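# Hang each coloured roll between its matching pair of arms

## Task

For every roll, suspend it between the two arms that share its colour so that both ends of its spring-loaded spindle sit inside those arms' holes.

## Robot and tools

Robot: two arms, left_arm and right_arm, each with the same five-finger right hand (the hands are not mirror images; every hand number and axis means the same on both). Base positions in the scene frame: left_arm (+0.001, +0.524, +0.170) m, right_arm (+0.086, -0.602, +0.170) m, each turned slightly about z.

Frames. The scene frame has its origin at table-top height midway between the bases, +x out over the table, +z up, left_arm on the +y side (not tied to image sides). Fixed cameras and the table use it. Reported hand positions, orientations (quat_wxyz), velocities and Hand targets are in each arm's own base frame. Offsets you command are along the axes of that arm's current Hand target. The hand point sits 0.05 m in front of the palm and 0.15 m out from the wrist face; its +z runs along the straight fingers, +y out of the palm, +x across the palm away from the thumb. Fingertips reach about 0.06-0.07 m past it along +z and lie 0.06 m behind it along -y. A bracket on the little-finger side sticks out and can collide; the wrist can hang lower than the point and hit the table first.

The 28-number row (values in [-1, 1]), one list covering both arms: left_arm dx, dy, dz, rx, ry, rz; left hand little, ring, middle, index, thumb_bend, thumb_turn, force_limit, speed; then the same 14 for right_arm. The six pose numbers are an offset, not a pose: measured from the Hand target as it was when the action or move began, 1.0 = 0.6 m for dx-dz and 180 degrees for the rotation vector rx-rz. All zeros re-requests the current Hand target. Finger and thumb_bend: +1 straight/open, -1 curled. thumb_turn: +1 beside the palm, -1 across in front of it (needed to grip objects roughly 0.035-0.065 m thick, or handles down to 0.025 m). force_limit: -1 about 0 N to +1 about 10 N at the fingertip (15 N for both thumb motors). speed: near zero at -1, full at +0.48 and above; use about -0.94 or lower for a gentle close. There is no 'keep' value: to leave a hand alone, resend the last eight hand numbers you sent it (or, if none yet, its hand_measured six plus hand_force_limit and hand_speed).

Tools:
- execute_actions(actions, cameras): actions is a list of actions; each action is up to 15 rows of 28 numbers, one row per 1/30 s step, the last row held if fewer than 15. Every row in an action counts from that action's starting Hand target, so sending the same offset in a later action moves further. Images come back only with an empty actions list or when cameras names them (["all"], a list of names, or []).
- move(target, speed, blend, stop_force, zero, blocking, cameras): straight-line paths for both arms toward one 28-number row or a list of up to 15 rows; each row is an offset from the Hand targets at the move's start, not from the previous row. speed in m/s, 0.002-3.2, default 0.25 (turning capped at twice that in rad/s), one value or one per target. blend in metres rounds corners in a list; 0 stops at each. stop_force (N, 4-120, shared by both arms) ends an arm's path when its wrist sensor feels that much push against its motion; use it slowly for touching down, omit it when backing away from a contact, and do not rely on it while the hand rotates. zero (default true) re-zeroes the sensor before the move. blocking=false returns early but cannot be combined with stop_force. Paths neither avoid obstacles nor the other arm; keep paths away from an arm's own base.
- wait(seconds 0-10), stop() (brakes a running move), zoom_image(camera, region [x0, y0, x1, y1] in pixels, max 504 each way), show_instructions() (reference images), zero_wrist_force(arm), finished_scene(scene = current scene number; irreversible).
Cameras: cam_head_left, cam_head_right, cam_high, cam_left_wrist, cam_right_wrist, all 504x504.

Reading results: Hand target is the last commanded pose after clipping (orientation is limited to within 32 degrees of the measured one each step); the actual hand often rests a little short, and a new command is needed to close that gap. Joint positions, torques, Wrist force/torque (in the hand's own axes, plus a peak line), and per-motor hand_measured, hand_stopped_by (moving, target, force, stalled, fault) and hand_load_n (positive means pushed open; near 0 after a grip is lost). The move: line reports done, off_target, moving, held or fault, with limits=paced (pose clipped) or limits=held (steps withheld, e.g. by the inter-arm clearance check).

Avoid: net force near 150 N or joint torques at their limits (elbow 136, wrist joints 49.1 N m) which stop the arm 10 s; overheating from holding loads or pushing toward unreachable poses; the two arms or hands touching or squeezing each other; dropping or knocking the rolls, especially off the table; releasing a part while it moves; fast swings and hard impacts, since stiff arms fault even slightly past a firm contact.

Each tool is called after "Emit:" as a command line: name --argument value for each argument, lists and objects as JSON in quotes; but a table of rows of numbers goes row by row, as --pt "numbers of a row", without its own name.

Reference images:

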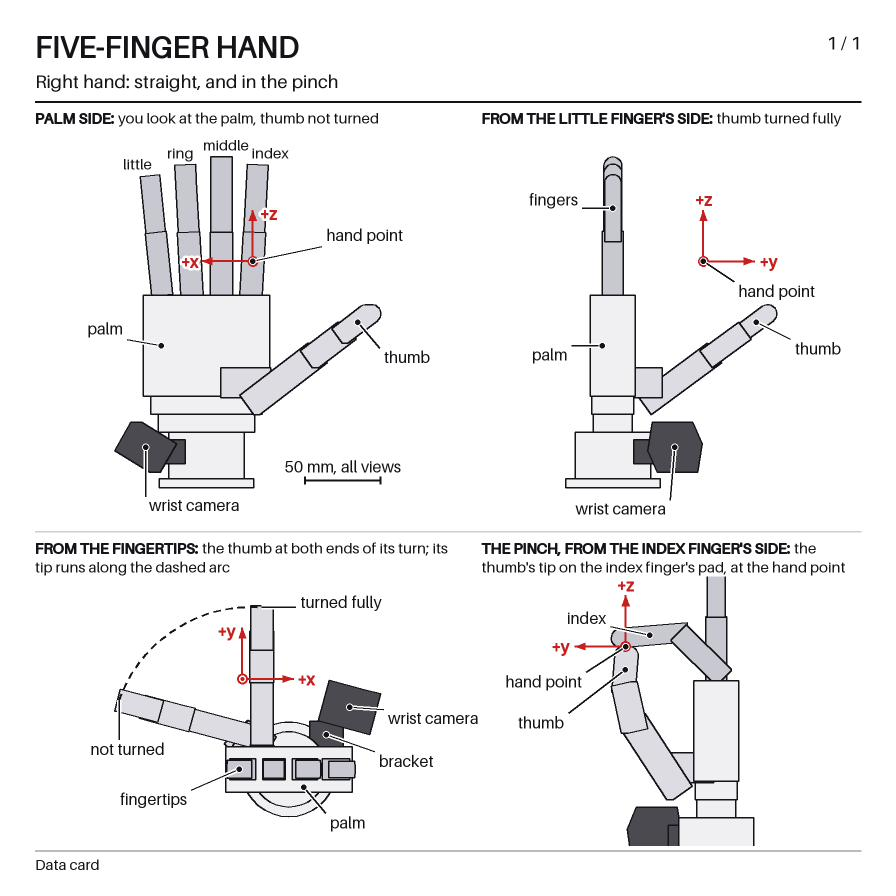

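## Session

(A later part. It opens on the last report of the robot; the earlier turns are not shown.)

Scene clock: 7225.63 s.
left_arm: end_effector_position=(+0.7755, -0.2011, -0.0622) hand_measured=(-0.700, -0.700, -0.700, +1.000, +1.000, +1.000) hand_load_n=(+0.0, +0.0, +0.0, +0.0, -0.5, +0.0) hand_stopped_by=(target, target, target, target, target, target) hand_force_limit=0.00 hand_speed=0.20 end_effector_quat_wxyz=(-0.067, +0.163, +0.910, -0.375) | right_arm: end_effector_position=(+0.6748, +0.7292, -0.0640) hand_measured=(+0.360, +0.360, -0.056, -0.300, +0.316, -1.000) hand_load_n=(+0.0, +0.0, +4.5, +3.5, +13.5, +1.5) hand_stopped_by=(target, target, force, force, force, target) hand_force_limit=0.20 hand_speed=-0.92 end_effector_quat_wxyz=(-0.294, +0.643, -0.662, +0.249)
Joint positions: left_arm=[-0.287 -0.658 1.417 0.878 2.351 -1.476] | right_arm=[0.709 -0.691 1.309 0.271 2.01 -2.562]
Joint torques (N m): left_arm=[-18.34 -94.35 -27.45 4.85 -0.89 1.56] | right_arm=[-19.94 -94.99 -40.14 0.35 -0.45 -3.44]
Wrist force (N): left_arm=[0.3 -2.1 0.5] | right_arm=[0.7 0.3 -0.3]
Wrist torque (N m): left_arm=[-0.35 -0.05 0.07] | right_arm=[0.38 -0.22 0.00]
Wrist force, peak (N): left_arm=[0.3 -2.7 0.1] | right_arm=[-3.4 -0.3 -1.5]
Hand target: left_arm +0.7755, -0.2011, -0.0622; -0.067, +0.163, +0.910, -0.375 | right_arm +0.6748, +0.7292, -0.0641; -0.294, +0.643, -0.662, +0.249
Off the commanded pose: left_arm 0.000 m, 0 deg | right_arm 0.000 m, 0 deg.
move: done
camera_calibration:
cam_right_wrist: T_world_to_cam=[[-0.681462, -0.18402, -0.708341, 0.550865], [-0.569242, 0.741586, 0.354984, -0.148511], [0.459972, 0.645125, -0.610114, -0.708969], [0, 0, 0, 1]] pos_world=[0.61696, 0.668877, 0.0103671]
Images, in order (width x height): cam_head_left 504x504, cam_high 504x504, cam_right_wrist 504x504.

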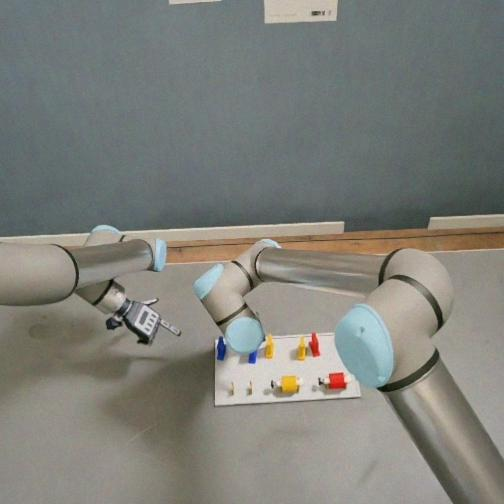

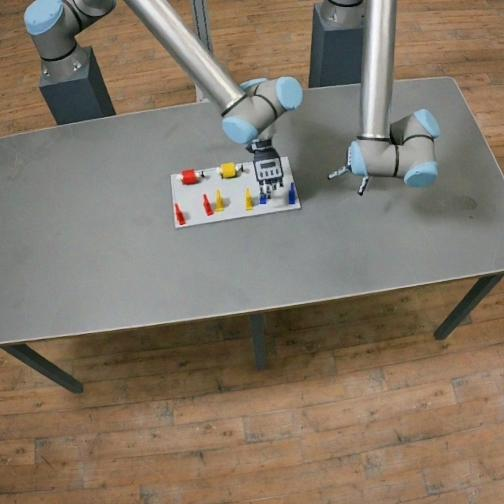

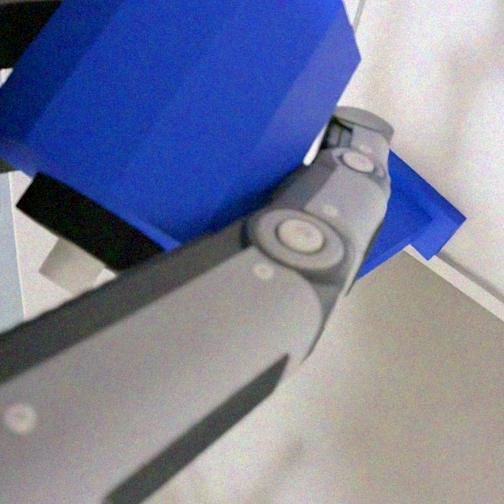

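Emit:
move --target '[0,0,0,0,0,0,-0.7,-0.7,-0.7,1,1,1,0,0.2, 0.0270,0.2501,-0.2893,0,0,0,0.36,0.36,-0.6,-0.65,-0.2,-1,0.2,-0.92]' --speed 0.1 --cameras '["cam_right_wrist","cam_head_left","cam_high"]'

Emit:
zoom_image --camera "cam_high" --region '[210, 100, 310, 200]'

Emit:
zoom_image --camera "cam_head_left" --region '[180, 340, 320, 480]'

Scene clock: 7242.87 s.
left_arm: end_effector_position=(+0.7755, -0.2011, -0.0622) hand_measured=(-0.700, -0.700, -0.700, +1.000, +1.000, +1.000) hand_load_n=(+0.0, +0.0, +0.0, +0.0, +0.0, -0.5) hand_stopped_by=(target, target, target, target, target, target) hand_force_limit=0.00 hand_speed=0.20 end_effector_quat_wxyz=(-0.067, +0.163, +0.910, -0.375) | right_arm: end_effector_position=(+0.4457, +0.7118, -0.0495) hand_measured=(+0.360, +0.360, -0.056, -0.300, +0.316, -1.000) hand_load_n=(+0.0, -0.5, +4.5, +3.5, +13.5, +1.5) hand_stopped_by=(target, target, force, force, force, target) hand_force_limit=0.20 hand_speed=-0.92 end_effector_quat_wxyz=(-0.294, +0.643, -0.662, +0.249) end_effector_velocity=(+0.005, +0.001, +0.000) end_effector_angular_velocity=(+0.000, -0.002, +0.002)
Joint positions: left_arm=[-0.287 -0.658 1.417 0.878 2.351 -1.476] | right_arm=[0.908 -0.862 1.637 0.201 2.129 -2.381]
Joint velocities: left_arm=[within noise] | right_arm=[-0.004 0.002 -0.006 -0.001 -0.002 -0.006]
Joint torques (N m): left_arm=[-17.38 -93.39 -27.73 5.07 -0.85 1.6] | right_arm=[-17.81 -79.49 -39.95 4.7 -1.44 -3.27]
Wrist force (N): left_arm=[0.4 -2.4 0.2] | right_arm=[0.1 0.0 -0.7]
Wrist torque (N m): left_arm=[-0.39 -0.05 0.07] | right_arm=[0.30 -0.04 0.13]
Wrist force, peak (N): left_arm=[0.2 -2.6 0.2] | right_arm=[0.1 1.1 -1.9]
Hand target: left_arm +0.7755, -0.2011, -0.0622; -0.067, +0.163, +0.910, -0.375 | right_arm +0.4459, +0.7118, -0.0495; -0.294, +0.643, -0.662, +0.249
Off the commanded pose: left_arm 0.000 m, 0 deg | right_arm 0.000 m, 0 deg.
move: done
camera_calibration:
cam_right_wrist: T_world_to_cam=[[-0.681416, -0.183821, -0.708437, 0.401598], [-0.569146, 0.741654, 0.354997, -0.271306], [0.460159, 0.645104, -0.609995, -0.583533], [0, 0, 0, 1]] pos_world=[0.38776, 0.651477, 0.0248673]
Images, in order (width x height): cam_head_left 504x504, cam_high 504x504, cam_right_wrist 504x504.

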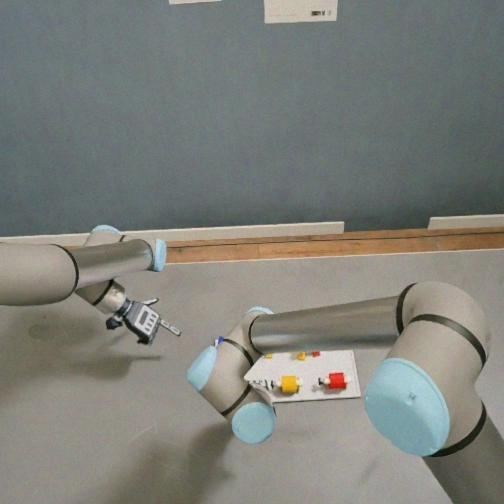

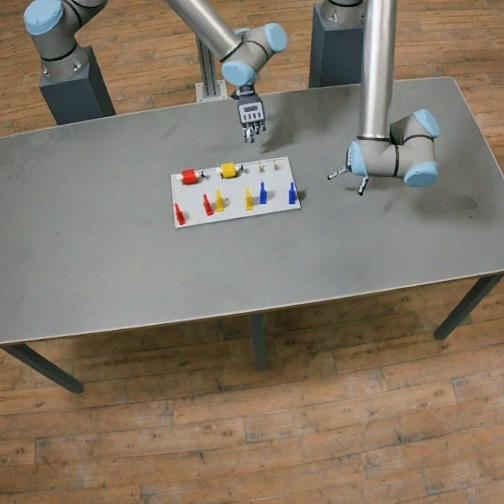

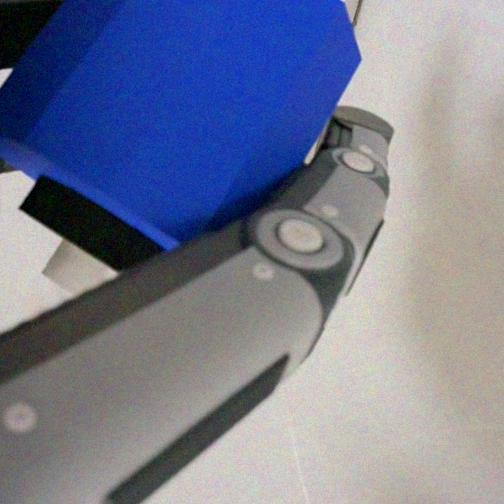

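Scaled by 5.040 from the camera's 504x504 image, which has a finer 720x720 frame.

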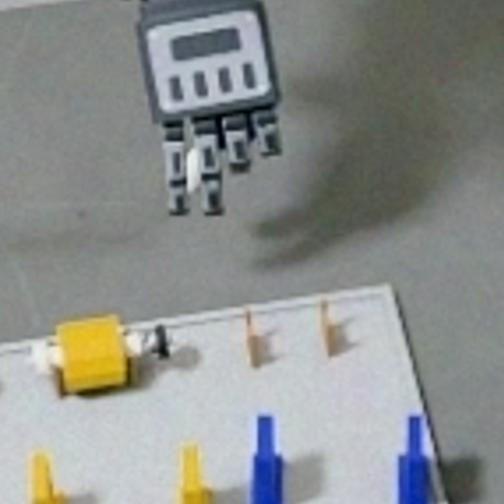

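Scaled by 3.600 from the camera's 504x504 image, which has a finer 720x720 frame.

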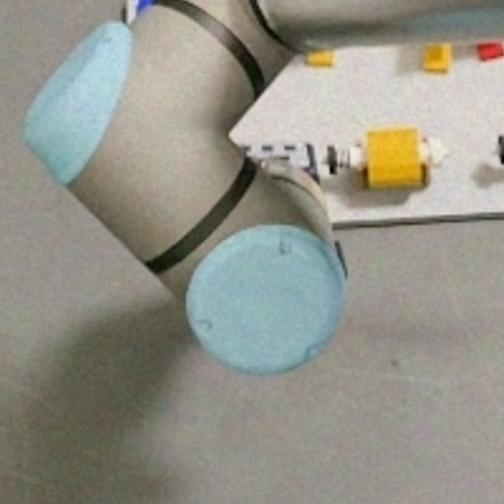

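Emit:
move --target '[0,0,0,0,0,0,-0.7,-0.7,-0.7,1,1,1,0,0.2, 0.0064,0.0650,0.0642,0,0,0,0.36,0.36,-0.6,-0.65,-0.2,-1,0.2,-0.92]' --speed 0.06

Emit:
move --target '[0,0,0,0,0,0,-0.7,-0.7,-0.7,1,1,1,0,0.2, 0.0047,0.0473,0.0467,0,0,0,0.36,0.36,-0.6,-0.65,-0.2,-1,0.2,-0.92]' --speed 0.015 --stop_force 4 --cameras '["cam_right_wrist"]'

Scene clock: 7251.93 s.
left_arm: end_effector_position=(+0.7755, -0.2011, -0.0622) hand_measured=(-0.700, -0.700, -0.700, +1.000, +1.000, +1.000) hand_load_n=(+0.0, +0.0, +0.0, +0.0, +0.0, +0.0) hand_stopped_by=(target, target, target, target, target, target) hand_force_limit=0.00 hand_speed=0.20 end_effector_quat_wxyz=(-0.067, +0.163, +0.910, -0.375) | right_arm: end_effector_position=(+0.4458, +0.7117, -0.1046) hand_measured=(+0.360, +0.360, -0.056, -0.300, +0.316, -1.000) hand_load_n=(+0.0, +0.0, +4.5, +3.5, +13.5, +1.0) hand_stopped_by=(target, target, force, force, force, target) hand_force_limit=0.20 hand_speed=-0.92 end_effector_quat_wxyz=(-0.294, +0.643, -0.662, +0.249)
Joint positions: left_arm=[-0.287 -0.658 1.417 0.878 2.351 -1.476] | right_arm=[0.907 -0.797 1.643 0.13 2.128 -2.381]
Joint torques (N m): left_arm=[-17.49 -93.05 -27.44 5.05 -0.85 1.66] | right_arm=[17.6 -102.4 -24.68 4.44 2.48 3.85]
Wrist force (N): left_arm=[0.3 -2.4 0.4] | right_arm=[0.4 0.3 -0.9]
Wrist torque (N m): left_arm=[-0.39 -0.05 0.06] | right_arm=[0.37 -0.08 0.22]
Wrist force, peak (N): left_arm=[0.1 -2.5 0.6] | right_arm=[0.3 -0.3 -1.8]
Hand target: left_arm +0.7755, -0.2011, -0.0622; -0.067, +0.163, +0.910, -0.375 | right_arm +0.4458, +0.7118, -0.1045; -0.294, +0.643, -0.662, +0.249
Off the commanded pose: left_arm 0.000 m, 0 deg | right_arm 0.000 m, 0 deg.
move: done

Scene clock: 7255.47 s.
left_arm: end_effector_position=(+0.7755, -0.2011, -0.0622) hand_measured=(-0.700, -0.700, -0.700, +1.000, +1.000, +1.000) hand_load_n=(+0.0, +0.0, +0.5, +0.0, +0.0, -0.5) hand_stopped_by=(target, target, target, target, target, target) hand_force_limit=0.00 hand_speed=0.20 end_effector_quat_wxyz=(-0.067, +0.163, +0.910, -0.375) | right_arm: end_effector_position=(+0.4457, +0.7117, -0.1406) hand_measured=(+0.360, +0.360, -0.056, -0.300, +0.316, -1.000) hand_load_n=(+0.0, -0.5, +4.5, +3.0, +13.5, +1.0) hand_stopped_by=(target, target, force, force, force, target) hand_force_limit=0.20 hand_speed=-0.92 end_effector_quat_wxyz=(-0.294, +0.643, -0.662, +0.249)
Joint positions: left_arm=[-0.287 -0.658 1.417 0.878 2.351 -1.476] | right_arm=[0.908 -0.752 1.642 0.086 2.128 -2.381]
Joint torques (N m): left_arm=[-17.11 -93.69 -28.15 4.86 -0.94 1.82] | right_arm=[17.2 -103.36 -15.33 4.45 -0.97 3.95]
Wrist force (N): left_arm=[-0.1 -1.9 0.5] | right_arm=[0.1 -1.8 -4.0]
Wrist torque (N m): left_arm=[-0.33 0.00 0.05] | right_arm=[0.51 0.15 0.10]
Wrist force, peak (N): left_arm=[0.1 -2.7 0.5] | right_arm=[1.1 -13.4 -16.4]
Hand target: left_arm +0.7755, -0.2011, -0.0622; -0.067, +0.163, +0.910, -0.375 | right_arm +0.4457, +0.7117, -0.1406; -0.294, +0.643, -0.662, +0.249 (not the last commanded pose)
Off the commanded pose: left_arm 0.000 m, 0 deg | right_arm 0.004 m, 0 deg.
move: contact (right_arm)
camera_calibration:
cam_right_wrist: T_world_to_cam=[[-0.681481, -0.184019, -0.708322, 0.337202], [-0.569195, 0.741638, 0.354952, -0.238865], [0.460001, 0.645066, -0.610154, -0.638964], [0, 0, 0, 1]] pos_world=[0.38776, 0.651377, -0.0662328]
Images, in order (width x height): cam_right_wrist 504x504.

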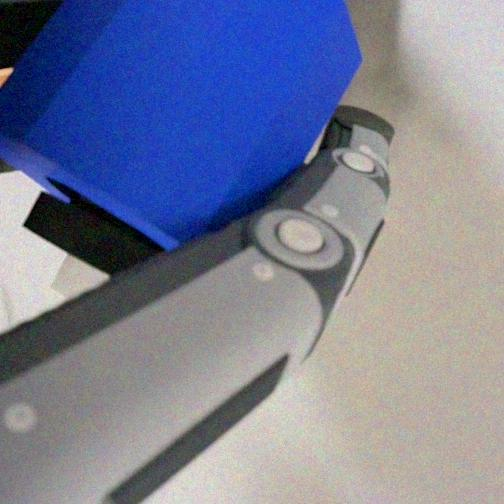

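Emit:
execute_actions --actions '[[[0,0,0,0,0,0,-0.7,-0.7,-0.7,1,1,1,0,0.2, 0,0,0,0,0,0,0.36,0.36,0.2,0.1,0.6,-1,0.2,-0.9]],[[0,0,0,0,0,0,-0.7,-0.7,-0.7,1,1,1,0,0.2, 0,0,0,0,0,0,0.36,0.36,0.2,0.1,0.6,-1,0.2,-0.9]],[[0,0,0,0,0,0,-0.7,-0.7,-0.7,1,1,1,0,0.2, 0,0,0,0,0,0,0.36,0.36,0.2,0.1,0.6,-1,0.2,-0.9]],[[0,0,0,0,0,0,-0.7,-0.7,-0.7,1,1,1,0,0.2, 0,0,0,0,0,0,0.36,0.36,0.2,0.1,0.6,-1,0.2,-0.9]],[[0,0,0,0,0,0,-0.7,-0.7,-0.7,1,1,1,0,0.2, 0,0,0,0,0,0,0.36,0.36,0.35,0.35,0.95,-1,0.2,-0.9]],[[0,0,0,0,0,0,-0.7,-0.7,-0.7,1,1,1,0,0.2, 0,0,0,0,0,0,0.36,0.36,0.35,0.35,0.95,-1,0.2,-0.9]],[[0,0,0,0,0,0,-0.7,-0.7,-0.7,1,1,1,0,0.2, 0,0,0,0,0,0,0.36,0.36,0.35,0.35,0.95,-1,0.2,-0.9]],[[0,0,0,0,0,0,-0.7,-0.7,-0.7,1,1,1,0,0.2, 0,0,0,0,0,0,0.36,0.36,0.35,0.35,0.95,-1,0.2,-0.9]]]' --cameras '["cam_right_wrist"]'

Scene clock: 7268.93 s.
left_arm: end_effector_position=(+0.7755, -0.2011, -0.0622) hand_measured=(-0.700, -0.700, -0.700, +1.000, +1.000, +1.000) hand_load_n=(+0.0, +0.0, +0.5, +0.0, +0.0, +0.0) hand_stopped_by=(target, target, target, target, target, target) hand_force_limit=0.00 hand_speed=0.20 end_effector_quat_wxyz=(-0.067, +0.163, +0.910, -0.375) | right_arm: end_effector_position=(+0.4457, +0.7117, -0.1406) hand_measured=(+0.360, +0.360, +0.082, +0.350, +0.950, -1.000) hand_load_n=(+0.0, +0.0, -16.5, +0.0, +0.0, +0.0) hand_stopped_by=(target, target, stalled, target, target, target) hand_force_limit=0.20 hand_speed=-0.90 end_effector_quat_wxyz=(-0.294, +0.643, -0.662, +0.249)
Joint positions: left_arm=[-0.287 -0.658 1.417 0.878 2.351 -1.476] | right_arm=[0.908 -0.752 1.642 0.086 2.128 -2.381]
Joint torques (N m): left_arm=[-18.54 -94.56 -28.4 4.71 -1.12 1.97] | right_arm=[2.42 -69.97 -20.67 1.23 -0.41 3.52]
Wrist force (N): left_arm=[0.5 -2.0 0.5] | right_arm=[-0.6 -9.9 -17.6]
Wrist torque (N m): left_arm=[-0.33 -0.08 0.08] | right_arm=[0.54 0.37 -0.04]
Wrist force, peak (N): left_arm=[0.5 -2.6 0.3] | right_arm=[-0.6 -9.9 -18.5]
Hand target: left_arm +0.7755, -0.2011, -0.0622; -0.067, +0.163, +0.910, -0.375 | right_arm +0.4457, +0.7117, -0.1406; -0.294, +0.643, -0.662, +0.249
Off the commanded pose: left_arm 0.000 m, 0 deg | right_arm 0.000 m, 0 deg.
Step readings (end_effector_position of left_arm | right_arm):
0: (+0.7755, -0.2011, -0.0622) | (+0.4457, +0.7117, -0.1406)
1: (+0.7755, -0.2011, -0.0622) | (+0.4457, +0.7117, -0.1406)
2: (+0.7755, -0.2011, -0.0622) | (+0.4457, +0.7117, -0.1406)
4: (+0.7755, -0.2011, -0.0622) | (+0.4457, +0.7117, -0.1406)
8: (+0.7755, -0.2011, -0.0622) | (+0.4457, +0.7117, -0.1406)
15: (+0.7755, -0.2011, -0.0622) | (+0.4457, +0.7117, -0.1406)
16: (+0.7755, -0.2011, -0.0622) | (+0.4457, +0.7117, -0.1406)
17: (+0.7755, -0.2011, -0.0622) | (+0.4457, +0.7117, -0.1406)
19: (+0.7755, -0.2011, -0.0622) | (+0.4457, +0.7117, -0.1405)
23: (+0.7755, -0.2011, -0.0622) | (+0.4457, +0.7117, -0.1405)
30: (+0.7755, -0.2011, -0.0622) | (+0.4457, +0.7117, -0.1406)
31: (+0.7755, -0.2011, -0.0622) | (+0.4457, +0.7117, -0.1406)
32: (+0.7755, -0.2011, -0.0622) | (+0.4457, +0.7117, -0.1406)
34: (+0.7755, -0.2011, -0.0622) | (+0.4457, +0.7117, -0.1406)
38: (+0.7755, -0.2011, -0.0622) | (+0.4457, +0.7117, -0.1406)
45: (+0.7755, -0.2011, -0.0622) | (+0.4457, +0.7117, -0.1406)
46: (+0.7755, -0.2011, -0.0622) | (+0.4457, +0.7117, -0.1406)
47: (+0.7755, -0.2011, -0.0622) | (+0.4457, +0.7117, -0.1406)
49: (+0.7755, -0.2011, -0.0622) | (+0.4457, +0.7117, -0.1406)
53: (+0.7755, -0.2011, -0.0622) | (+0.4457, +0.7117, -0.1406)
60: (+0.7755, -0.2011, -0.0622) | (+0.4457, +0.7117, -0.1406)
61: (+0.7755, -0.2011, -0.0622) | (+0.4457, +0.7117, -0.1406)
62: (+0.7755, -0.2011, -0.0622) | (+0.4457, +0.7117, -0.1406)
64: (+0.7755, -0.2011, -0.0622) | (+0.4457, +0.7117, -0.1406)
68: (+0.7755, -0.2011, -0.0622) | (+0.4457, +0.7117, -0.1406)
75: (+0.7755, -0.2011, -0.0622) | (+0.4457, +0.7117, -0.1406)
76: (+0.7755, -0.2011, -0.0622) | (+0.4457, +0.7117, -0.1406)
77: (+0.7755, -0.2011, -0.0622) | (+0.4457, +0.7117, -0.1406)
79: (+0.7755, -0.2011, -0.0622) | (+0.4457, +0.7117, -0.1406)
83: (+0.7755, -0.2011, -0.0622) | (+0.4457, +0.7117, -0.1406)
90: (+0.7755, -0.2011, -0.0622) | (+0.4457, +0.7117, -0.1406)
91: (+0.7755, -0.2011, -0.0622) | (+0.4457, +0.7117, -0.1406)
92: (+0.7755, -0.2011, -0.0622) | (+0.4457, +0.7117, -0.1406)
94: (+0.7755, -0.2011, -0.0622) | (+0.4457, +0.7117, -0.1406)
98: (+0.7755, -0.2011, -0.0622) | (+0.4457, +0.7117, -0.1406)
105: (+0.7755, -0.2011, -0.0622) | (+0.4457, +0.7117, -0.1406)
106: (+0.7755, -0.2011, -0.0622) | (+0.4457, +0.7117, -0.1406)
107: (+0.7755, -0.2011, -0.0622) | (+0.4457, +0.7117, -0.1406)
109: (+0.7755, -0.2011, -0.0622) | (+0.4457, +0.7117, -0.1406)
113: (+0.7755, -0.2011, -0.0622) | (+0.4457, +0.7117, -0.1406)
120: (+0.7755, -0.2011, -0.0622) | (+0.4457, +0.7117, -0.1406)
camera_calibration:
cam_right_wrist: T_world_to_cam=[[-0.681462, -0.18402, -0.708341, 0.337195], [-0.569242, 0.741586, 0.354984, -0.238812], [0.459972, 0.645125, -0.610114, -0.638988], [0, 0, 0, 1]] pos_world=[0.38776, 0.651377, -0.0662329]
Images, in order (width x height): cam_right_wrist 504x504.

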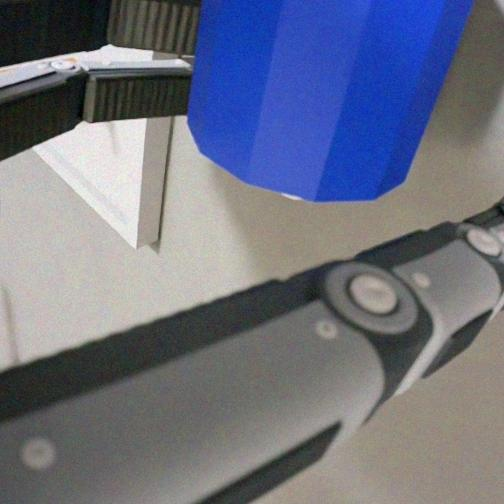

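Emit:
move --target '[0,0,0,0,0,0,-0.7,-0.7,-0.7,1,1,1,0,0.2, -0.0012,-0.0118,-0.0117,0,0,0,0.36,0.36,0.35,0.35,0.95,-1,0.2,-0.9]' --speed 0.02 --cameras '["cam_right_wrist"]'

Scene clock: 7274.17 s.
left_arm: end_effector_position=(+0.7755, -0.2011, -0.0622) hand_measured=(-0.700, -0.700, -0.700, +1.000, +1.000, +1.000) hand_load_n=(+0.0, +0.0, +0.5, +0.0, +0.0, -0.5) hand_stopped_by=(target, target, target, target, target, target) hand_force_limit=0.00 hand_speed=0.20 end_effector_quat_wxyz=(-0.067, +0.163, +0.910, -0.375) | right_arm: end_effector_position=(+0.4457, +0.7117, -0.1305) hand_measured=(+0.360, +0.360, +0.082, +0.350, +0.950, -1.000) hand_load_n=(+0.0, +0.0, +0.0, +0.0, +0.0, +0.0) hand_stopped_by=(target, target, stalled, target, target, target) hand_force_limit=0.20 hand_speed=-0.90 end_effector_quat_wxyz=(-0.294, +0.643, -0.662, +0.249)
Joint positions: left_arm=[-0.287 -0.658 1.417 0.878 2.351 -1.476] | right_arm=[0.908 -0.765 1.643 0.098 2.128 -2.381]
Joint torques (N m): left_arm=[-17.34 -92.79 -27.45 4.76 -1.09 1.9] | right_arm=[0.56 -82.6 -17.71 1.87 1.16 4.08]
Wrist force (N): left_arm=[0.5 -2.1 0.2] | right_arm=[0.1 -0.6 -1.5]
Wrist torque (N m): left_arm=[-0.32 -0.08 0.08] | right_arm=[0.29 -0.01 0.18]
Wrist force, peak (N): left_arm=[-0.1 -2.7 -0.1] | right_arm=[-1.1 -10.1 -18.1]
Hand target: left_arm +0.7755, -0.2011, -0.0622; -0.067, +0.163, +0.910, -0.375 | right_arm +0.4457, +0.7117, -0.1306; -0.294, +0.643, -0.662, +0.249
Off the commanded pose: left_arm 0.000 m, 0 deg | right_arm 0.000 m, 0 deg.
move: done
camera_calibration:
cam_right_wrist: T_world_to_cam=[[-0.681481, -0.184019, -0.708322, 0.344356], [-0.569195, 0.741638, 0.354952, -0.24245], [0.460001, 0.645066, -0.610154, -0.632801], [0, 0, 0, 1]] pos_world=[0.38776, 0.651377, -0.0561328]
Images, in order (width x height): cam_right_wrist 504x504.

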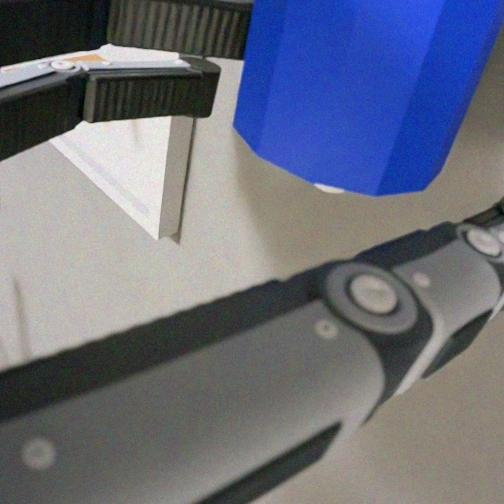

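Emit:
move --target '[0,0,0,0,0,0,-0.7,-0.7,-0.7,1,1,1,0,0.2, -0.0116,-0.1182,-0.1167,0,0,0,0.36,0.36,0.35,0.36,0.95,-1,0.2,-0.9]' --speed 0.06 --cameras '["cam_right_wrist","cam_high"]'

Emit:
zoom_image --camera "cam_high" --region '[210, 80, 310, 180]'

Scene clock: 7279.73 s.
left_arm: end_effector_position=(+0.7755, -0.2011, -0.0622) hand_measured=(-0.700, -0.700, -0.700, +1.000, +1.000, +1.000) hand_load_n=(+0.0, +0.0, +0.0, +0.0, +0.0, +0.0) hand_stopped_by=(target, target, target, target, target, target) hand_force_limit=0.00 hand_speed=0.20 end_effector_quat_wxyz=(-0.067, +0.163, +0.910, -0.375) | right_arm: end_effector_position=(+0.4460, +0.7119, -0.0305) hand_measured=(+0.360, +0.360, +0.082, +0.360, +0.950, -1.000) hand_load_n=(+0.0, +0.0, +0.0, +0.0, +0.0, +0.0) hand_stopped_by=(target, target, stalled, target, target, target) hand_force_limit=0.20 hand_speed=-0.90 end_effector_quat_wxyz=(-0.294, +0.643, -0.662, +0.249) end_effector_velocity=(+0.000, +0.002, -0.003) end_effector_angular_velocity=(+0.003, -0.002, +0.001)
Joint positions: left_arm=[-0.287 -0.658 1.417 0.878 2.351 -1.476] | right_arm=[0.907 -0.883 1.633 0.227 2.128 -2.381]
Joint velocities: left_arm=[within noise] | right_arm=[0.001 0.004 -0.001 -0.006 -0.001 0]
Joint torques (N m): left_arm=[-17.24 -93.37 -27.34 5.06 -0.83 1.63] | right_arm=[-19.43 -79.59 -28.66 0.49 -1.29 -3.04]
Wrist force (N): left_arm=[0.2 -1.9 0.5] | right_arm=[-0.2 -0.3 -1.2]
Wrist torque (N m): left_arm=[-0.32 -0.04 0.07] | right_arm=[0.32 -0.01 0.19]
Wrist force, peak (N): left_arm=[0.7 -2.5 0.7] | right_arm=[-0.2 -0.5 -2.0]
Hand target: left_arm +0.7755, -0.2011, -0.0622; -0.067, +0.163, +0.910, -0.375 | right_arm +0.4460, +0.7118, -0.0307; -0.294, +0.643, -0.662, +0.249
Off the commanded pose: left_arm 0.000 m, 0 deg | right_arm 0.000 m, 0 deg.
move: done
camera_calibration:
cam_right_wrist: T_world_to_cam=[[-0.681398, -0.183931, -0.708426, 0.415327], [-0.569232, 0.7416, 0.354971, -0.277811], [0.460079, 0.645135, -0.610024, -0.572069], [0, 0, 0, 1]] pos_world=[0.38806, 0.651477, 0.0438674]
Images, in order (width x height): cam_high 504x504, cam_right_wrist 504x504.

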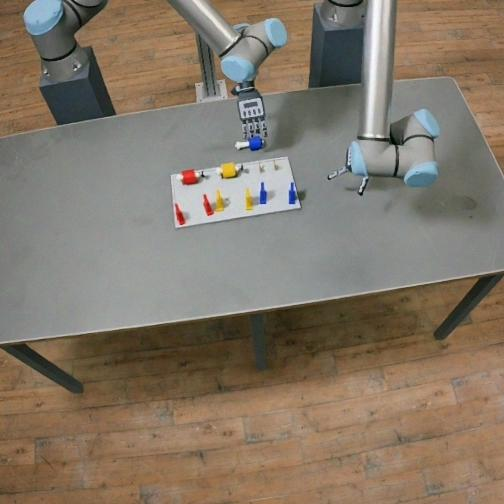

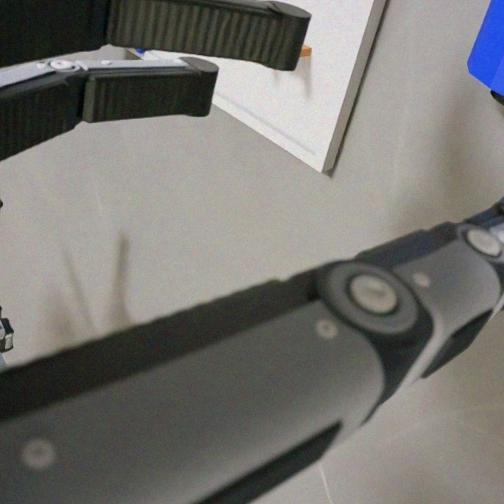

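Scaled by 5.040 from the camera's 504x504 image, which has a finer 720x720 frame.

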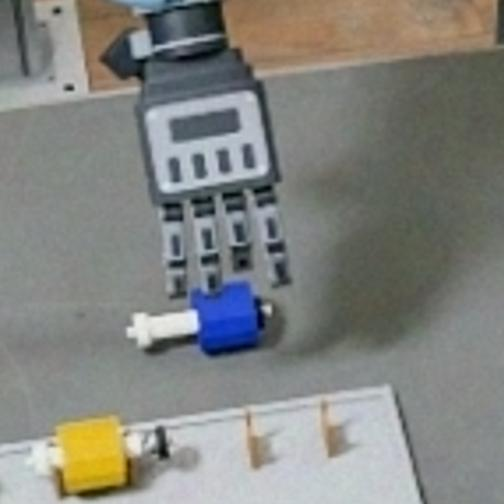

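Emit:
move --target '[0,0,0,0,0,0,-0.7,-0.7,-0.7,1,1,1,0,0.2, 0.0318,0.0750,0.0635,0,0,0,0.36,0.36,0.34,0.36,0.95,-1,0.2,-0.9]' --speed 0.06 --cameras '["cam_right_wrist","cam_high"]'

Emit:
zoom_image --camera "cam_high" --region '[210, 90, 310, 190]'

Scene clock: 7362.97 s.
left_arm: end_effector_position=(+0.7755, -0.2011, -0.0622) hand_measured=(-0.700, -0.700, -0.700, +1.000, +1.000, +1.000) hand_load_n=(+0.0, +0.0, +0.0, +0.0, +0.0, -0.5) hand_stopped_by=(target, target, target, target, target, target) hand_force_limit=0.00 hand_speed=0.20 end_effector_quat_wxyz=(-0.067, +0.163, +0.910, -0.375) | right_arm: end_effector_position=(+0.4412, +0.6967, -0.0909) hand_measured=(+0.360, +0.360, +0.340, +0.360, +0.950, -1.000) hand_load_n=(+0.0, +0.0, +0.0, +0.0, +0.0, +0.0) hand_stopped_by=(target, target, target, target, target, target) hand_force_limit=0.20 hand_speed=-0.90 end_effector_quat_wxyz=(-0.294, +0.643, -0.662, +0.249) end_effector_velocity=(+0.000, +0.001, +0.003) end_effector_angular_velocity=(-0.001, +0.001, +0.000)
Joint positions: left_arm=[-0.287 -0.658 1.417 0.878 2.351 -1.476] | right_arm=[0.899 -0.832 1.68 0.124 2.124 -2.389]
Joint velocities: left_arm=[within noise] | right_arm=[0 -0.003 -0.003 0.007 0 0]
Joint torques (N m): left_arm=[-16.79 -95.44 -28.17 4.73 -0.72 1.86] | right_arm=[-8.74 -98.54 -35.93 4.59 -0.38 -2.07]
Wrist force (N): left_arm=[0.0 -2.1 0.1] | right_arm=[0.4 -0.4 -1.5]
Wrist torque (N m): left_arm=[-0.33 0.00 0.06] | right_arm=[0.31 -0.04 0.30]
Wrist force, peak (N): left_arm=[0.4 -2.8 0.4] | right_arm=[-0.2 -1.0 -2.1]
Hand target: left_arm +0.7755, -0.2011, -0.0622; -0.067, +0.163, +0.910, -0.375 | right_arm +0.4413, +0.6968, -0.0907; -0.294, +0.643, -0.662, +0.249
Off the commanded pose: left_arm 0.000 m, 0 deg | right_arm 0.000 m, 0 deg.
move: done
camera_calibration:
cam_right_wrist: T_world_to_cam=[[-0.681584, -0.184168, -0.708184, 0.366765], [-0.569156, 0.741694, 0.354896, -0.247864], [0.459896, 0.644959, -0.610347, -0.596769], [0, 0, 0, 1]] pos_world=[0.38336, 0.636277, -0.0165331]
Images, in order (width x height): cam_high 504x504, cam_right_wrist 504x504.

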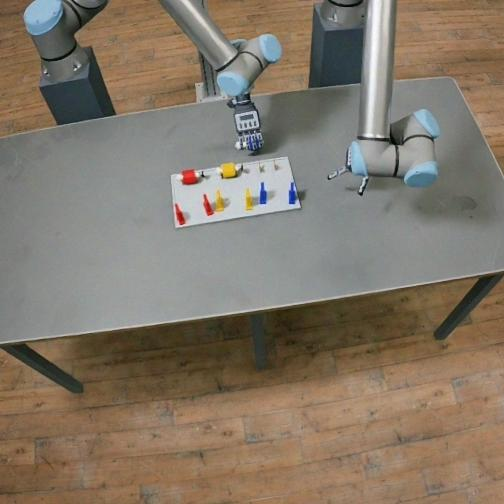

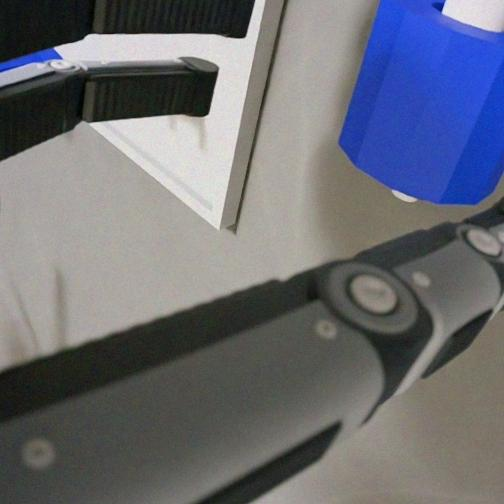

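Scaled by 5.040 from the camera's 504x504 image, which has a finer 720x720 frame.

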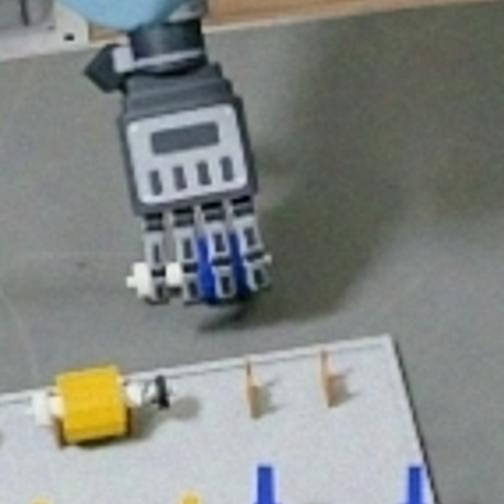

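Emit:
move --pt "0 0 0 0 0 0 -0.7 -0.7 -0.7 1 1 1 0 0.2 0.0031 0.0319 0.0315 0 0.0156 -0.0158 0.36 0.36 0.34 0.36 0.95 -1 0.2 -0.9" --pt "0 0 0 0 0 0 -0.7 -0.7 -0.7 1 1 1 0 0.2 0.0051 0.0514 0.0508 0 0.0156 -0.0158 0.36 0.36 0.34 0.36 0.95 -1 0.2 -0.9" --speed '[0.05,0.015]' --stop_force 5 --cameras '["cam_right_wrist","cam_high"]'

Scene clock: 7378.07 s.
left_arm: end_effector_position=(+0.7755, -0.2011, -0.0622) hand_measured=(-0.700, -0.700, -0.700, +1.000, +1.000, +1.000) hand_load_n=(+0.0, +0.0, +0.0, +0.0, +0.0, +0.0) hand_stopped_by=(target, target, target, target, target, target) hand_force_limit=0.00 hand_speed=0.20 end_effector_quat_wxyz=(-0.067, +0.163, +0.910, -0.375) | right_arm: end_effector_position=(+0.4412, +0.6968, -0.1341) hand_measured=(+0.360, +0.360, +0.340, +0.360, +0.950, -1.000) hand_load_n=(-0.5, +0.0, +0.0, +0.0, +0.0, +0.0) hand_stopped_by=(target, target, target, target, target, target) hand_force_limit=0.20 hand_speed=-0.90 end_effector_quat_wxyz=(-0.272, +0.653, -0.652, +0.272)
Joint positions: left_arm=[-0.287 -0.658 1.417 0.878 2.351 -1.476] | right_arm=[0.914 -0.756 1.638 0.137 2.167 -2.403]
Joint torques (N m): left_arm=[-18.05 -93.4 -28.27 4.83 -0.72 1.52] | right_arm=[-20.24 -103.68 -35.97 4.96 -1.19 2.78]
Wrist force (N): left_arm=[0.1 -2.0 0.2] | right_arm=[0.0 -0.6 -1.5]
Wrist torque (N m): left_arm=[-0.32 -0.01 0.06] | right_arm=[0.28 -0.03 0.29]
Wrist force, peak (N): left_arm=[0.7 -2.6 0.3] | right_arm=[0.0 -0.7 -1.8]
Hand target: left_arm +0.7755, -0.2011, -0.0622; -0.067, +0.163, +0.910, -0.375 | right_arm +0.4412, +0.6968, -0.1341; -0.272, +0.653, -0.652, +0.272
Off the commanded pose: left_arm 0.000 m, 0 deg | right_arm 0.000 m, 0 deg.
move: done
camera_calibration:
cam_right_wrist: T_world_to_cam=[[-0.681411, -0.233039, -0.693809, 0.372096], [-0.569371, 0.764427, 0.302438, -0.255395], [0.459886, 0.601119, -0.653575, -0.598461], [0, 0, 0, 1]] pos_world=[0.38336, 0.641691, -0.055734]
Images, in order (width x height): cam_high 504x504, cam_right_wrist 504x504.

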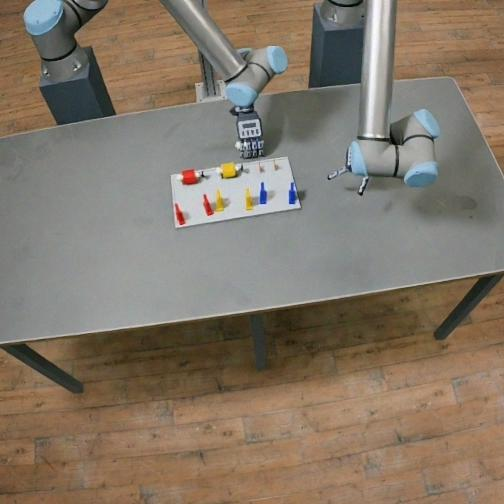

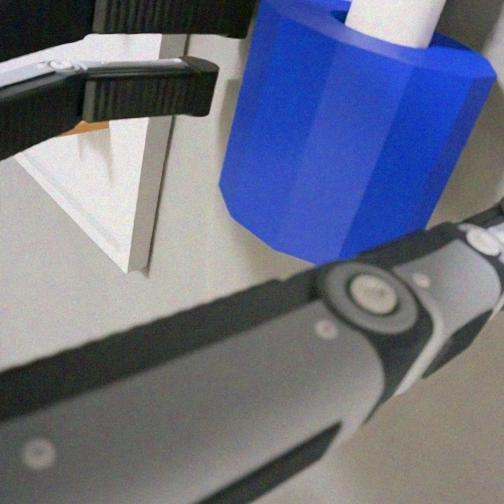

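Emit:
move --pt "0 0 0 0 0 0 -0.7 -0.7 -0.7 1 1 1 0 0.2 0 0 0 0 0 0 0.36 0.36 0.0 0.0 0.5 -1 -0.6 -0.9" --pt "0 0 0 0 0 0 -0.7 -0.7 -0.7 1 1 1 0 0.2 0 0 0 0 0 0 0.36 0.36 -0.15 -0.15 0.3 -1 0.2 -0.9" --pt "0 0 0 0 0 0 -0.7 -0.7 -0.7 1 1 1 0 0.2 0 0 0 0 0 0 0.36 0.36 -0.3 -0.3 0.0 -1 0.8 -0.9" --speed 0.02 --cameras '["cam_right_wrist","cam_high"]'

Scene clock: 7386.10 s.
left_arm: end_effector_position=(+0.7755, -0.2011, -0.0622) hand_measured=(-0.700, -0.700, -0.700, +1.000, +1.000, +1.000) hand_load_n=(+0.0, +0.0, +0.5, +0.0, +0.0, +0.0) hand_stopped_by=(target, target, target, target, target, target) hand_force_limit=0.00 hand_speed=0.20 end_effector_quat_wxyz=(-0.067, +0.163, +0.910, -0.375) | right_arm: end_effector_position=(+0.4412, +0.6968, -0.1341) hand_measured=(+0.360, +0.360, -0.016, -0.050, +0.774, -1.000) hand_load_n=(+0.0, +0.0, +10.0, +7.0, +18.0, +0.5) hand_stopped_by=(target, target, force, force, force, target) hand_force_limit=0.80 hand_speed=-0.90 end_effector_quat_wxyz=(-0.272, +0.653, -0.652, +0.272)
Joint positions: left_arm=[-0.287 -0.658 1.417 0.878 2.351 -1.476] | right_arm=[0.914 -0.756 1.638 0.137 2.167 -2.403]
Joint torques (N m): left_arm=[-17.47 -93.95 -27.98 4.97 -0.45 1.96] | right_arm=[-18.82 -105.64 -33.98 4.42 -0.73 -2.49]
Wrist force (N): left_arm=[-0.1 -2.1 0.4] | right_arm=[-0.3 0.0 -1.2]
Wrist torque (N m): left_arm=[-0.34 0.01 0.05] | right_arm=[0.33 0.01 0.29]
Wrist force, peak (N): left_arm=[0.3 -2.7 0.4] | right_arm=[-0.3 -0.6 -2.0]
Hand target: left_arm +0.7755, -0.2011, -0.0622; -0.067, +0.163, +0.910, -0.375 | right_arm +0.4412, +0.6968, -0.1341; -0.272, +0.653, -0.652, +0.272
Off the commanded pose: left_arm 0.000 m, 0 deg | right_arm 0.000 m, 0 deg.
move: done
camera_calibration:
cam_right_wrist: T_world_to_cam=[[-0.681411, -0.233039, -0.693809, 0.372096], [-0.569371, 0.764427, 0.302438, -0.255395], [0.459886, 0.601119, -0.653575, -0.598461], [0, 0, 0, 1]] pos_world=[0.38336, 0.641691, -0.055734]
Images, in order (width x height): cam_high 504x504, cam_right_wrist 504x504.

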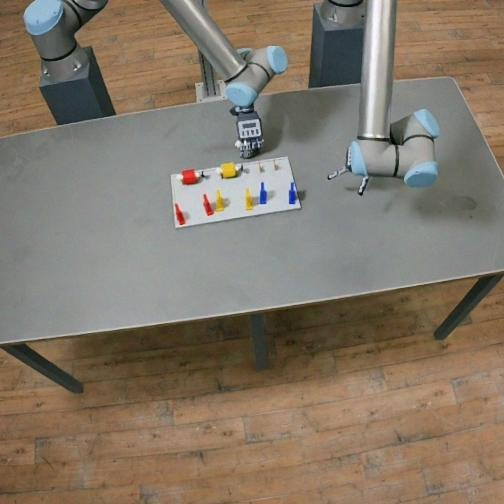

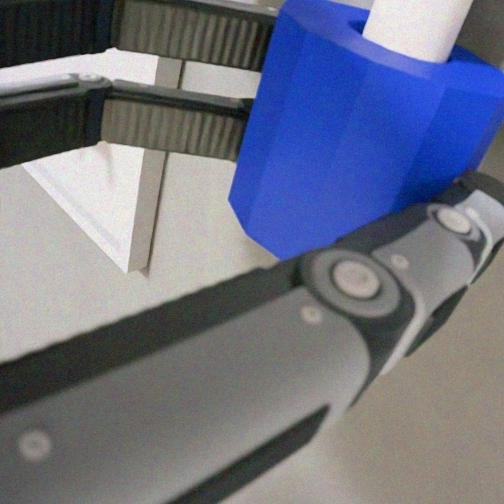

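Emit:
move --pt "0 0 0 0 0 0 -0.7 -0.7 -0.7 1 1 1 0 0.2 0 -0.0995 -0.0983 0 0 0 0.36 0.36 -0.3 -0.3 0.0 -1 0.8 -0.9" --pt "0 0 0 0 0 0 -0.7 -0.7 -0.7 1 1 1 0 0.2 -0.1018 -0.3460 0.1632 0 -0.0590 -0.0271 0.36 0.36 -0.3 -0.3 0.0 -1 0.8 -0.9" --speed '[0.06,0.1]' --blend '[0.02,0]' --cameras '["cam_right_wrist","cam_high","cam_head_left"]'

Emit:
zoom_image --camera "cam_high" --region '[230, 120, 330, 220]'

Scene clock: 7415.30 s.
left_arm: end_effector_position=(+0.7755, -0.2011, -0.0622) hand_measured=(-0.700, -0.700, -0.700, +1.000, +1.000, +1.000) hand_load_n=(+0.0, +0.0, +0.0, +0.0, +0.0, +0.0) hand_stopped_by=(target, target, target, target, target, target) hand_force_limit=0.00 hand_speed=0.20 end_effector_quat_wxyz=(-0.067, +0.163, +0.910, -0.375) | right_arm: end_effector_position=(+0.6570, +0.7579, -0.0559) hand_measured=(+0.360, +0.360, -0.016, -0.050, +0.774, -1.000) hand_load_n=(+0.0, +0.0, +10.0, +7.0, +18.0, +0.5) hand_stopped_by=(target, target, force, force, force, target) hand_force_limit=0.80 hand_speed=-0.90 end_effector_quat_wxyz=(-0.319, +0.703, -0.596, +0.222)
Joint positions: left_arm=[-0.287 -0.658 1.417 0.878 2.351 -1.476] | right_arm=[0.716 -0.715 1.33 0.212 1.892 -2.715]
Joint torques (N m): left_arm=[-17.92 -93.52 -27.85 4.88 -0.7 1.97] | right_arm=[20.77 -115.31 -27.03 0.18 3.88 4.33]
Wrist force (N): left_arm=[0.2 -2.1 0.4] | right_arm=[0.7 0.5 -0.7]
Wrist torque (N m): left_arm=[-0.35 -0.03 0.06] | right_arm=[0.41 -0.16 0.10]
Wrist force, peak (N): left_arm=[0.0 -2.7 0.0] | right_arm=[0.6 0.5 -1.4]
Hand target: left_arm +0.7755, -0.2011, -0.0622; -0.067, +0.163, +0.910, -0.375 | right_arm +0.6569, +0.7581, -0.0558; -0.319, +0.703, -0.596, +0.222
Off the commanded pose: left_arm 0.000 m, 0 deg | right_arm 0.000 m, 0 deg.
move: done
camera_calibration:
cam_right_wrist: T_world_to_cam=[[-0.629485, -0.309596, -0.71267, 0.610463], [-0.702216, 0.619308, 0.351213, -0.00295666], [0.332628, 0.721531, -0.607249, -0.688366], [0, 0, 0, 1]] pos_world=[0.611171, 0.687506, 0.0180877]
Images, in order (width x height): cam_head_left 504x504, cam_high 504x504, cam_right_wrist 504x504.

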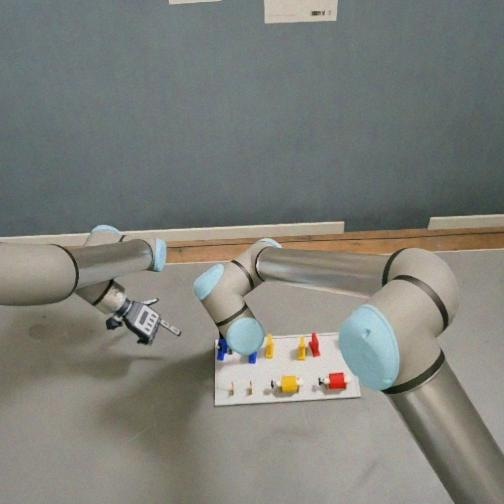

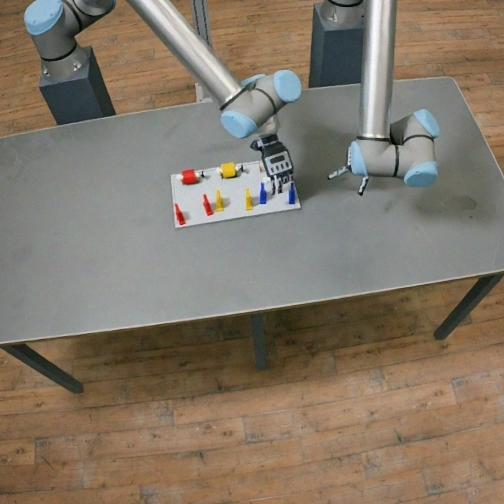

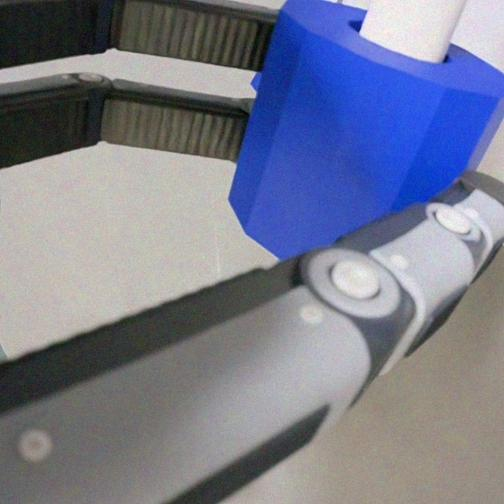

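Scaled by 5.040 from the camera's 504x504 image, which has a finer 720x720 frame.

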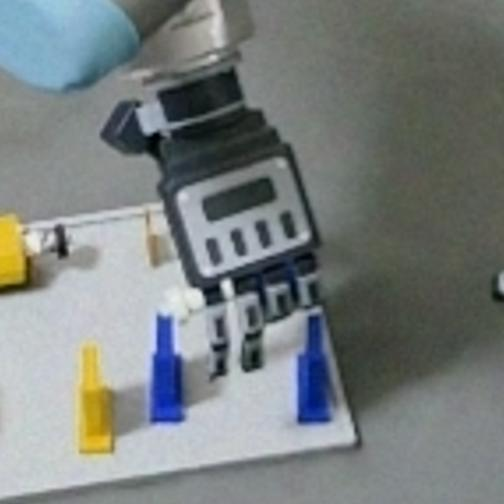

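Emit:
move --target '[0.0317,0.1173,-0.2338,0,0,0,-0.7,-0.7,-0.7,1,1,1,0,0.2, 0,0,0,0,0,0,0.36,0.36,-0.3,-0.3,0.0,-1,0.8,-0.9]' --speed 0.12

Scene clock: 7462.70 s.
left_arm: end_effector_position=(+0.8093, -0.0548, -0.0124) hand_measured=(-0.700, -0.700, -0.700, +1.000, +1.000, +1.000) hand_load_n=(+0.0, +0.0, +0.0, +0.0, +0.0, +0.0) hand_stopped_by=(target, target, target, target, target, target) hand_force_limit=0.00 hand_speed=0.20 end_effector_quat_wxyz=(-0.067, +0.163, +0.910, -0.375) | right_arm: end_effector_position=(+0.6569, +0.7581, -0.0558) hand_measured=(+0.360, +0.360, -0.016, -0.050, +0.774, -1.000) hand_load_n=(+0.0, +0.0, +10.0, +7.5, +18.0, +0.5) hand_stopped_by=(target, target, force, force, force, target) hand_force_limit=0.80 hand_speed=-0.90 end_effector_quat_wxyz=(-0.319, +0.703, -0.596, +0.222)
Joint positions: left_arm=[-0.099 -0.646 1.325 1.138 2.321 -1.219] | right_arm=[0.717 -0.715 1.33 0.212 1.892 -2.715]
Joint torques (N m): left_arm=[-6.75 -101.18 -17.73 2.25 2.51 -1.95] | right_arm=[20.52 -117.98 -29.4 -0.12 4.05 3.93]
Wrist force (N): left_arm=[0.1 -2.6 0.1] | right_arm=[0.4 0.1 -0.9]
Wrist torque (N m): left_arm=[-0.41 -0.01 0.05] | right_arm=[0.36 -0.13 0.04]
Wrist force, peak (N): left_arm=[-0.2 -3.1 1.5] | right_arm=[0.7 0.6 -1.1]
Hand target: left_arm +0.8093, -0.0549, -0.0123; -0.067, +0.163, +0.910, -0.375 | right_arm +0.6569, +0.7581, -0.0558; -0.319, +0.703, -0.596, +0.222
Off the commanded pose: left_arm 0.000 m, 0 deg | right_arm 0.000 m, 0 deg.
move: done

Emit:
move --target '[0,0,0,0,0,0,-0.7,-0.7,-0.7,1,1,1,0,0.2, -0.1624,-0.0743,0.0658,0.0062,0.0630,0.0622,0.36,0.36,-0.3,-0.3,0.0,-1,0.8,-0.9]' --speed 0.1 --cameras '["cam_high","cam_right_wrist"]'

Emit:
zoom_image --camera "cam_high" --region '[240, 130, 340, 230]'

Scene clock: 7472.70 s.
left_arm: end_effector_position=(+0.8093, -0.0549, -0.0123) hand_measured=(-0.700, -0.700, -0.700, +1.000, +1.000, +1.000) hand_load_n=(+0.0, +0.0, +0.0, +0.0, +0.0, +0.0) hand_stopped_by=(target, target, target, target, target, target) hand_force_limit=0.00 hand_speed=0.20 end_effector_quat_wxyz=(-0.067, +0.163, +0.910, -0.375) | right_arm: end_effector_position=(+0.6965, +0.8646, -0.0450) hand_measured=(+0.360, +0.360, -0.016, -0.050, +0.774, -1.000) hand_load_n=(-0.5, +0.0, +10.0, +7.5, +18.0, +1.0) hand_stopped_by=(target, target, force, force, force, target) hand_force_limit=0.80 hand_speed=-0.90 end_effector_quat_wxyz=(+0.286, -0.613, +0.688, -0.264)
Joint positions: left_arm=[-0.099 -0.646 1.325 1.138 2.321 -1.219] | right_arm=[0.815 -0.475 0.851 0.59 2.129 -2.39]
Joint torques (N m): left_arm=[-16.25 -112.1 -18.25 5.49 2.67 1.66] | right_arm=[-19.22 -118.19 -47.62 3.59 -0.6 -1.35]
Wrist force (N): left_arm=[0.6 -2.3 0.2] | right_arm=[0.7 0.2 -1.1]
Wrist torque (N m): left_arm=[-0.37 -0.09 0.08] | right_arm=[0.33 -0.12 0.28]
Wrist force, peak (N): left_arm=[0.3 -2.8 0.6] | right_arm=[1.8 0.9 -1.2]
Hand target: left_arm +0.8093, -0.0549, -0.0123; -0.067, +0.163, +0.910, -0.375 | right_arm +0.6967, +0.8646, -0.0449; +0.286, -0.613, +0.688, -0.264
Off the commanded pose: left_arm 0.000 m, 0 deg | right_arm 0.000 m, 0 deg.
move: done
camera_calibration:
cam_right_wrist: T_world_to_cam=[[-0.69011, -0.1238, -0.713037, 0.55769], [-0.50499, 0.788125, 0.351915, -0.328475], [0.518395, 0.602937, -0.606411, -0.798736], [0, 0, 0, 1]] pos_world=[0.633052, 0.809509, 0.0288869]
Images, in order (width x height): cam_high 504x504, cam_right_wrist 504x504.

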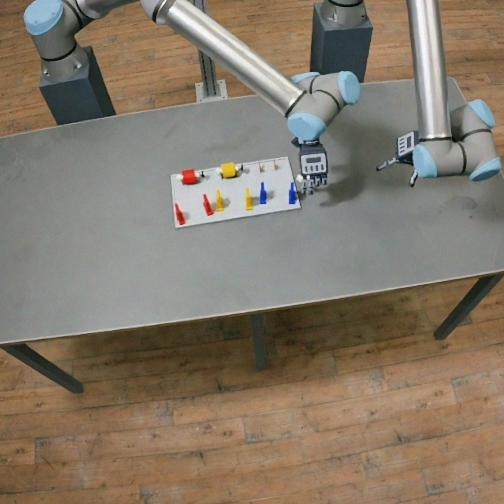

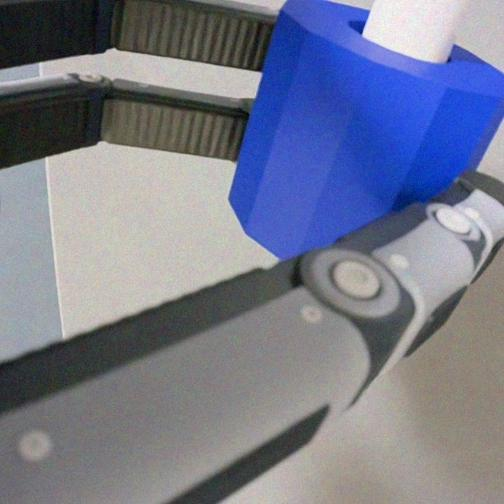

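Scaled by 5.040 from the camera's 504x504 image, which has a finer 720x720 frame.

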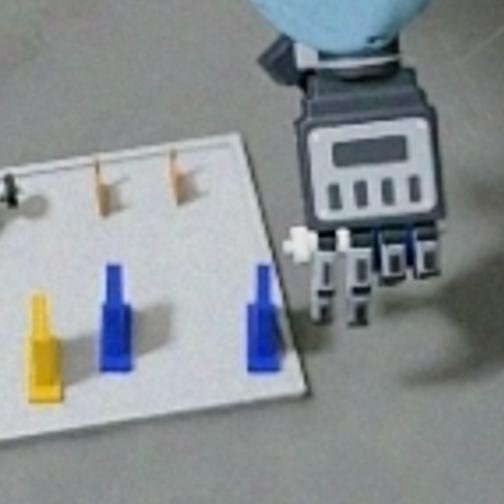

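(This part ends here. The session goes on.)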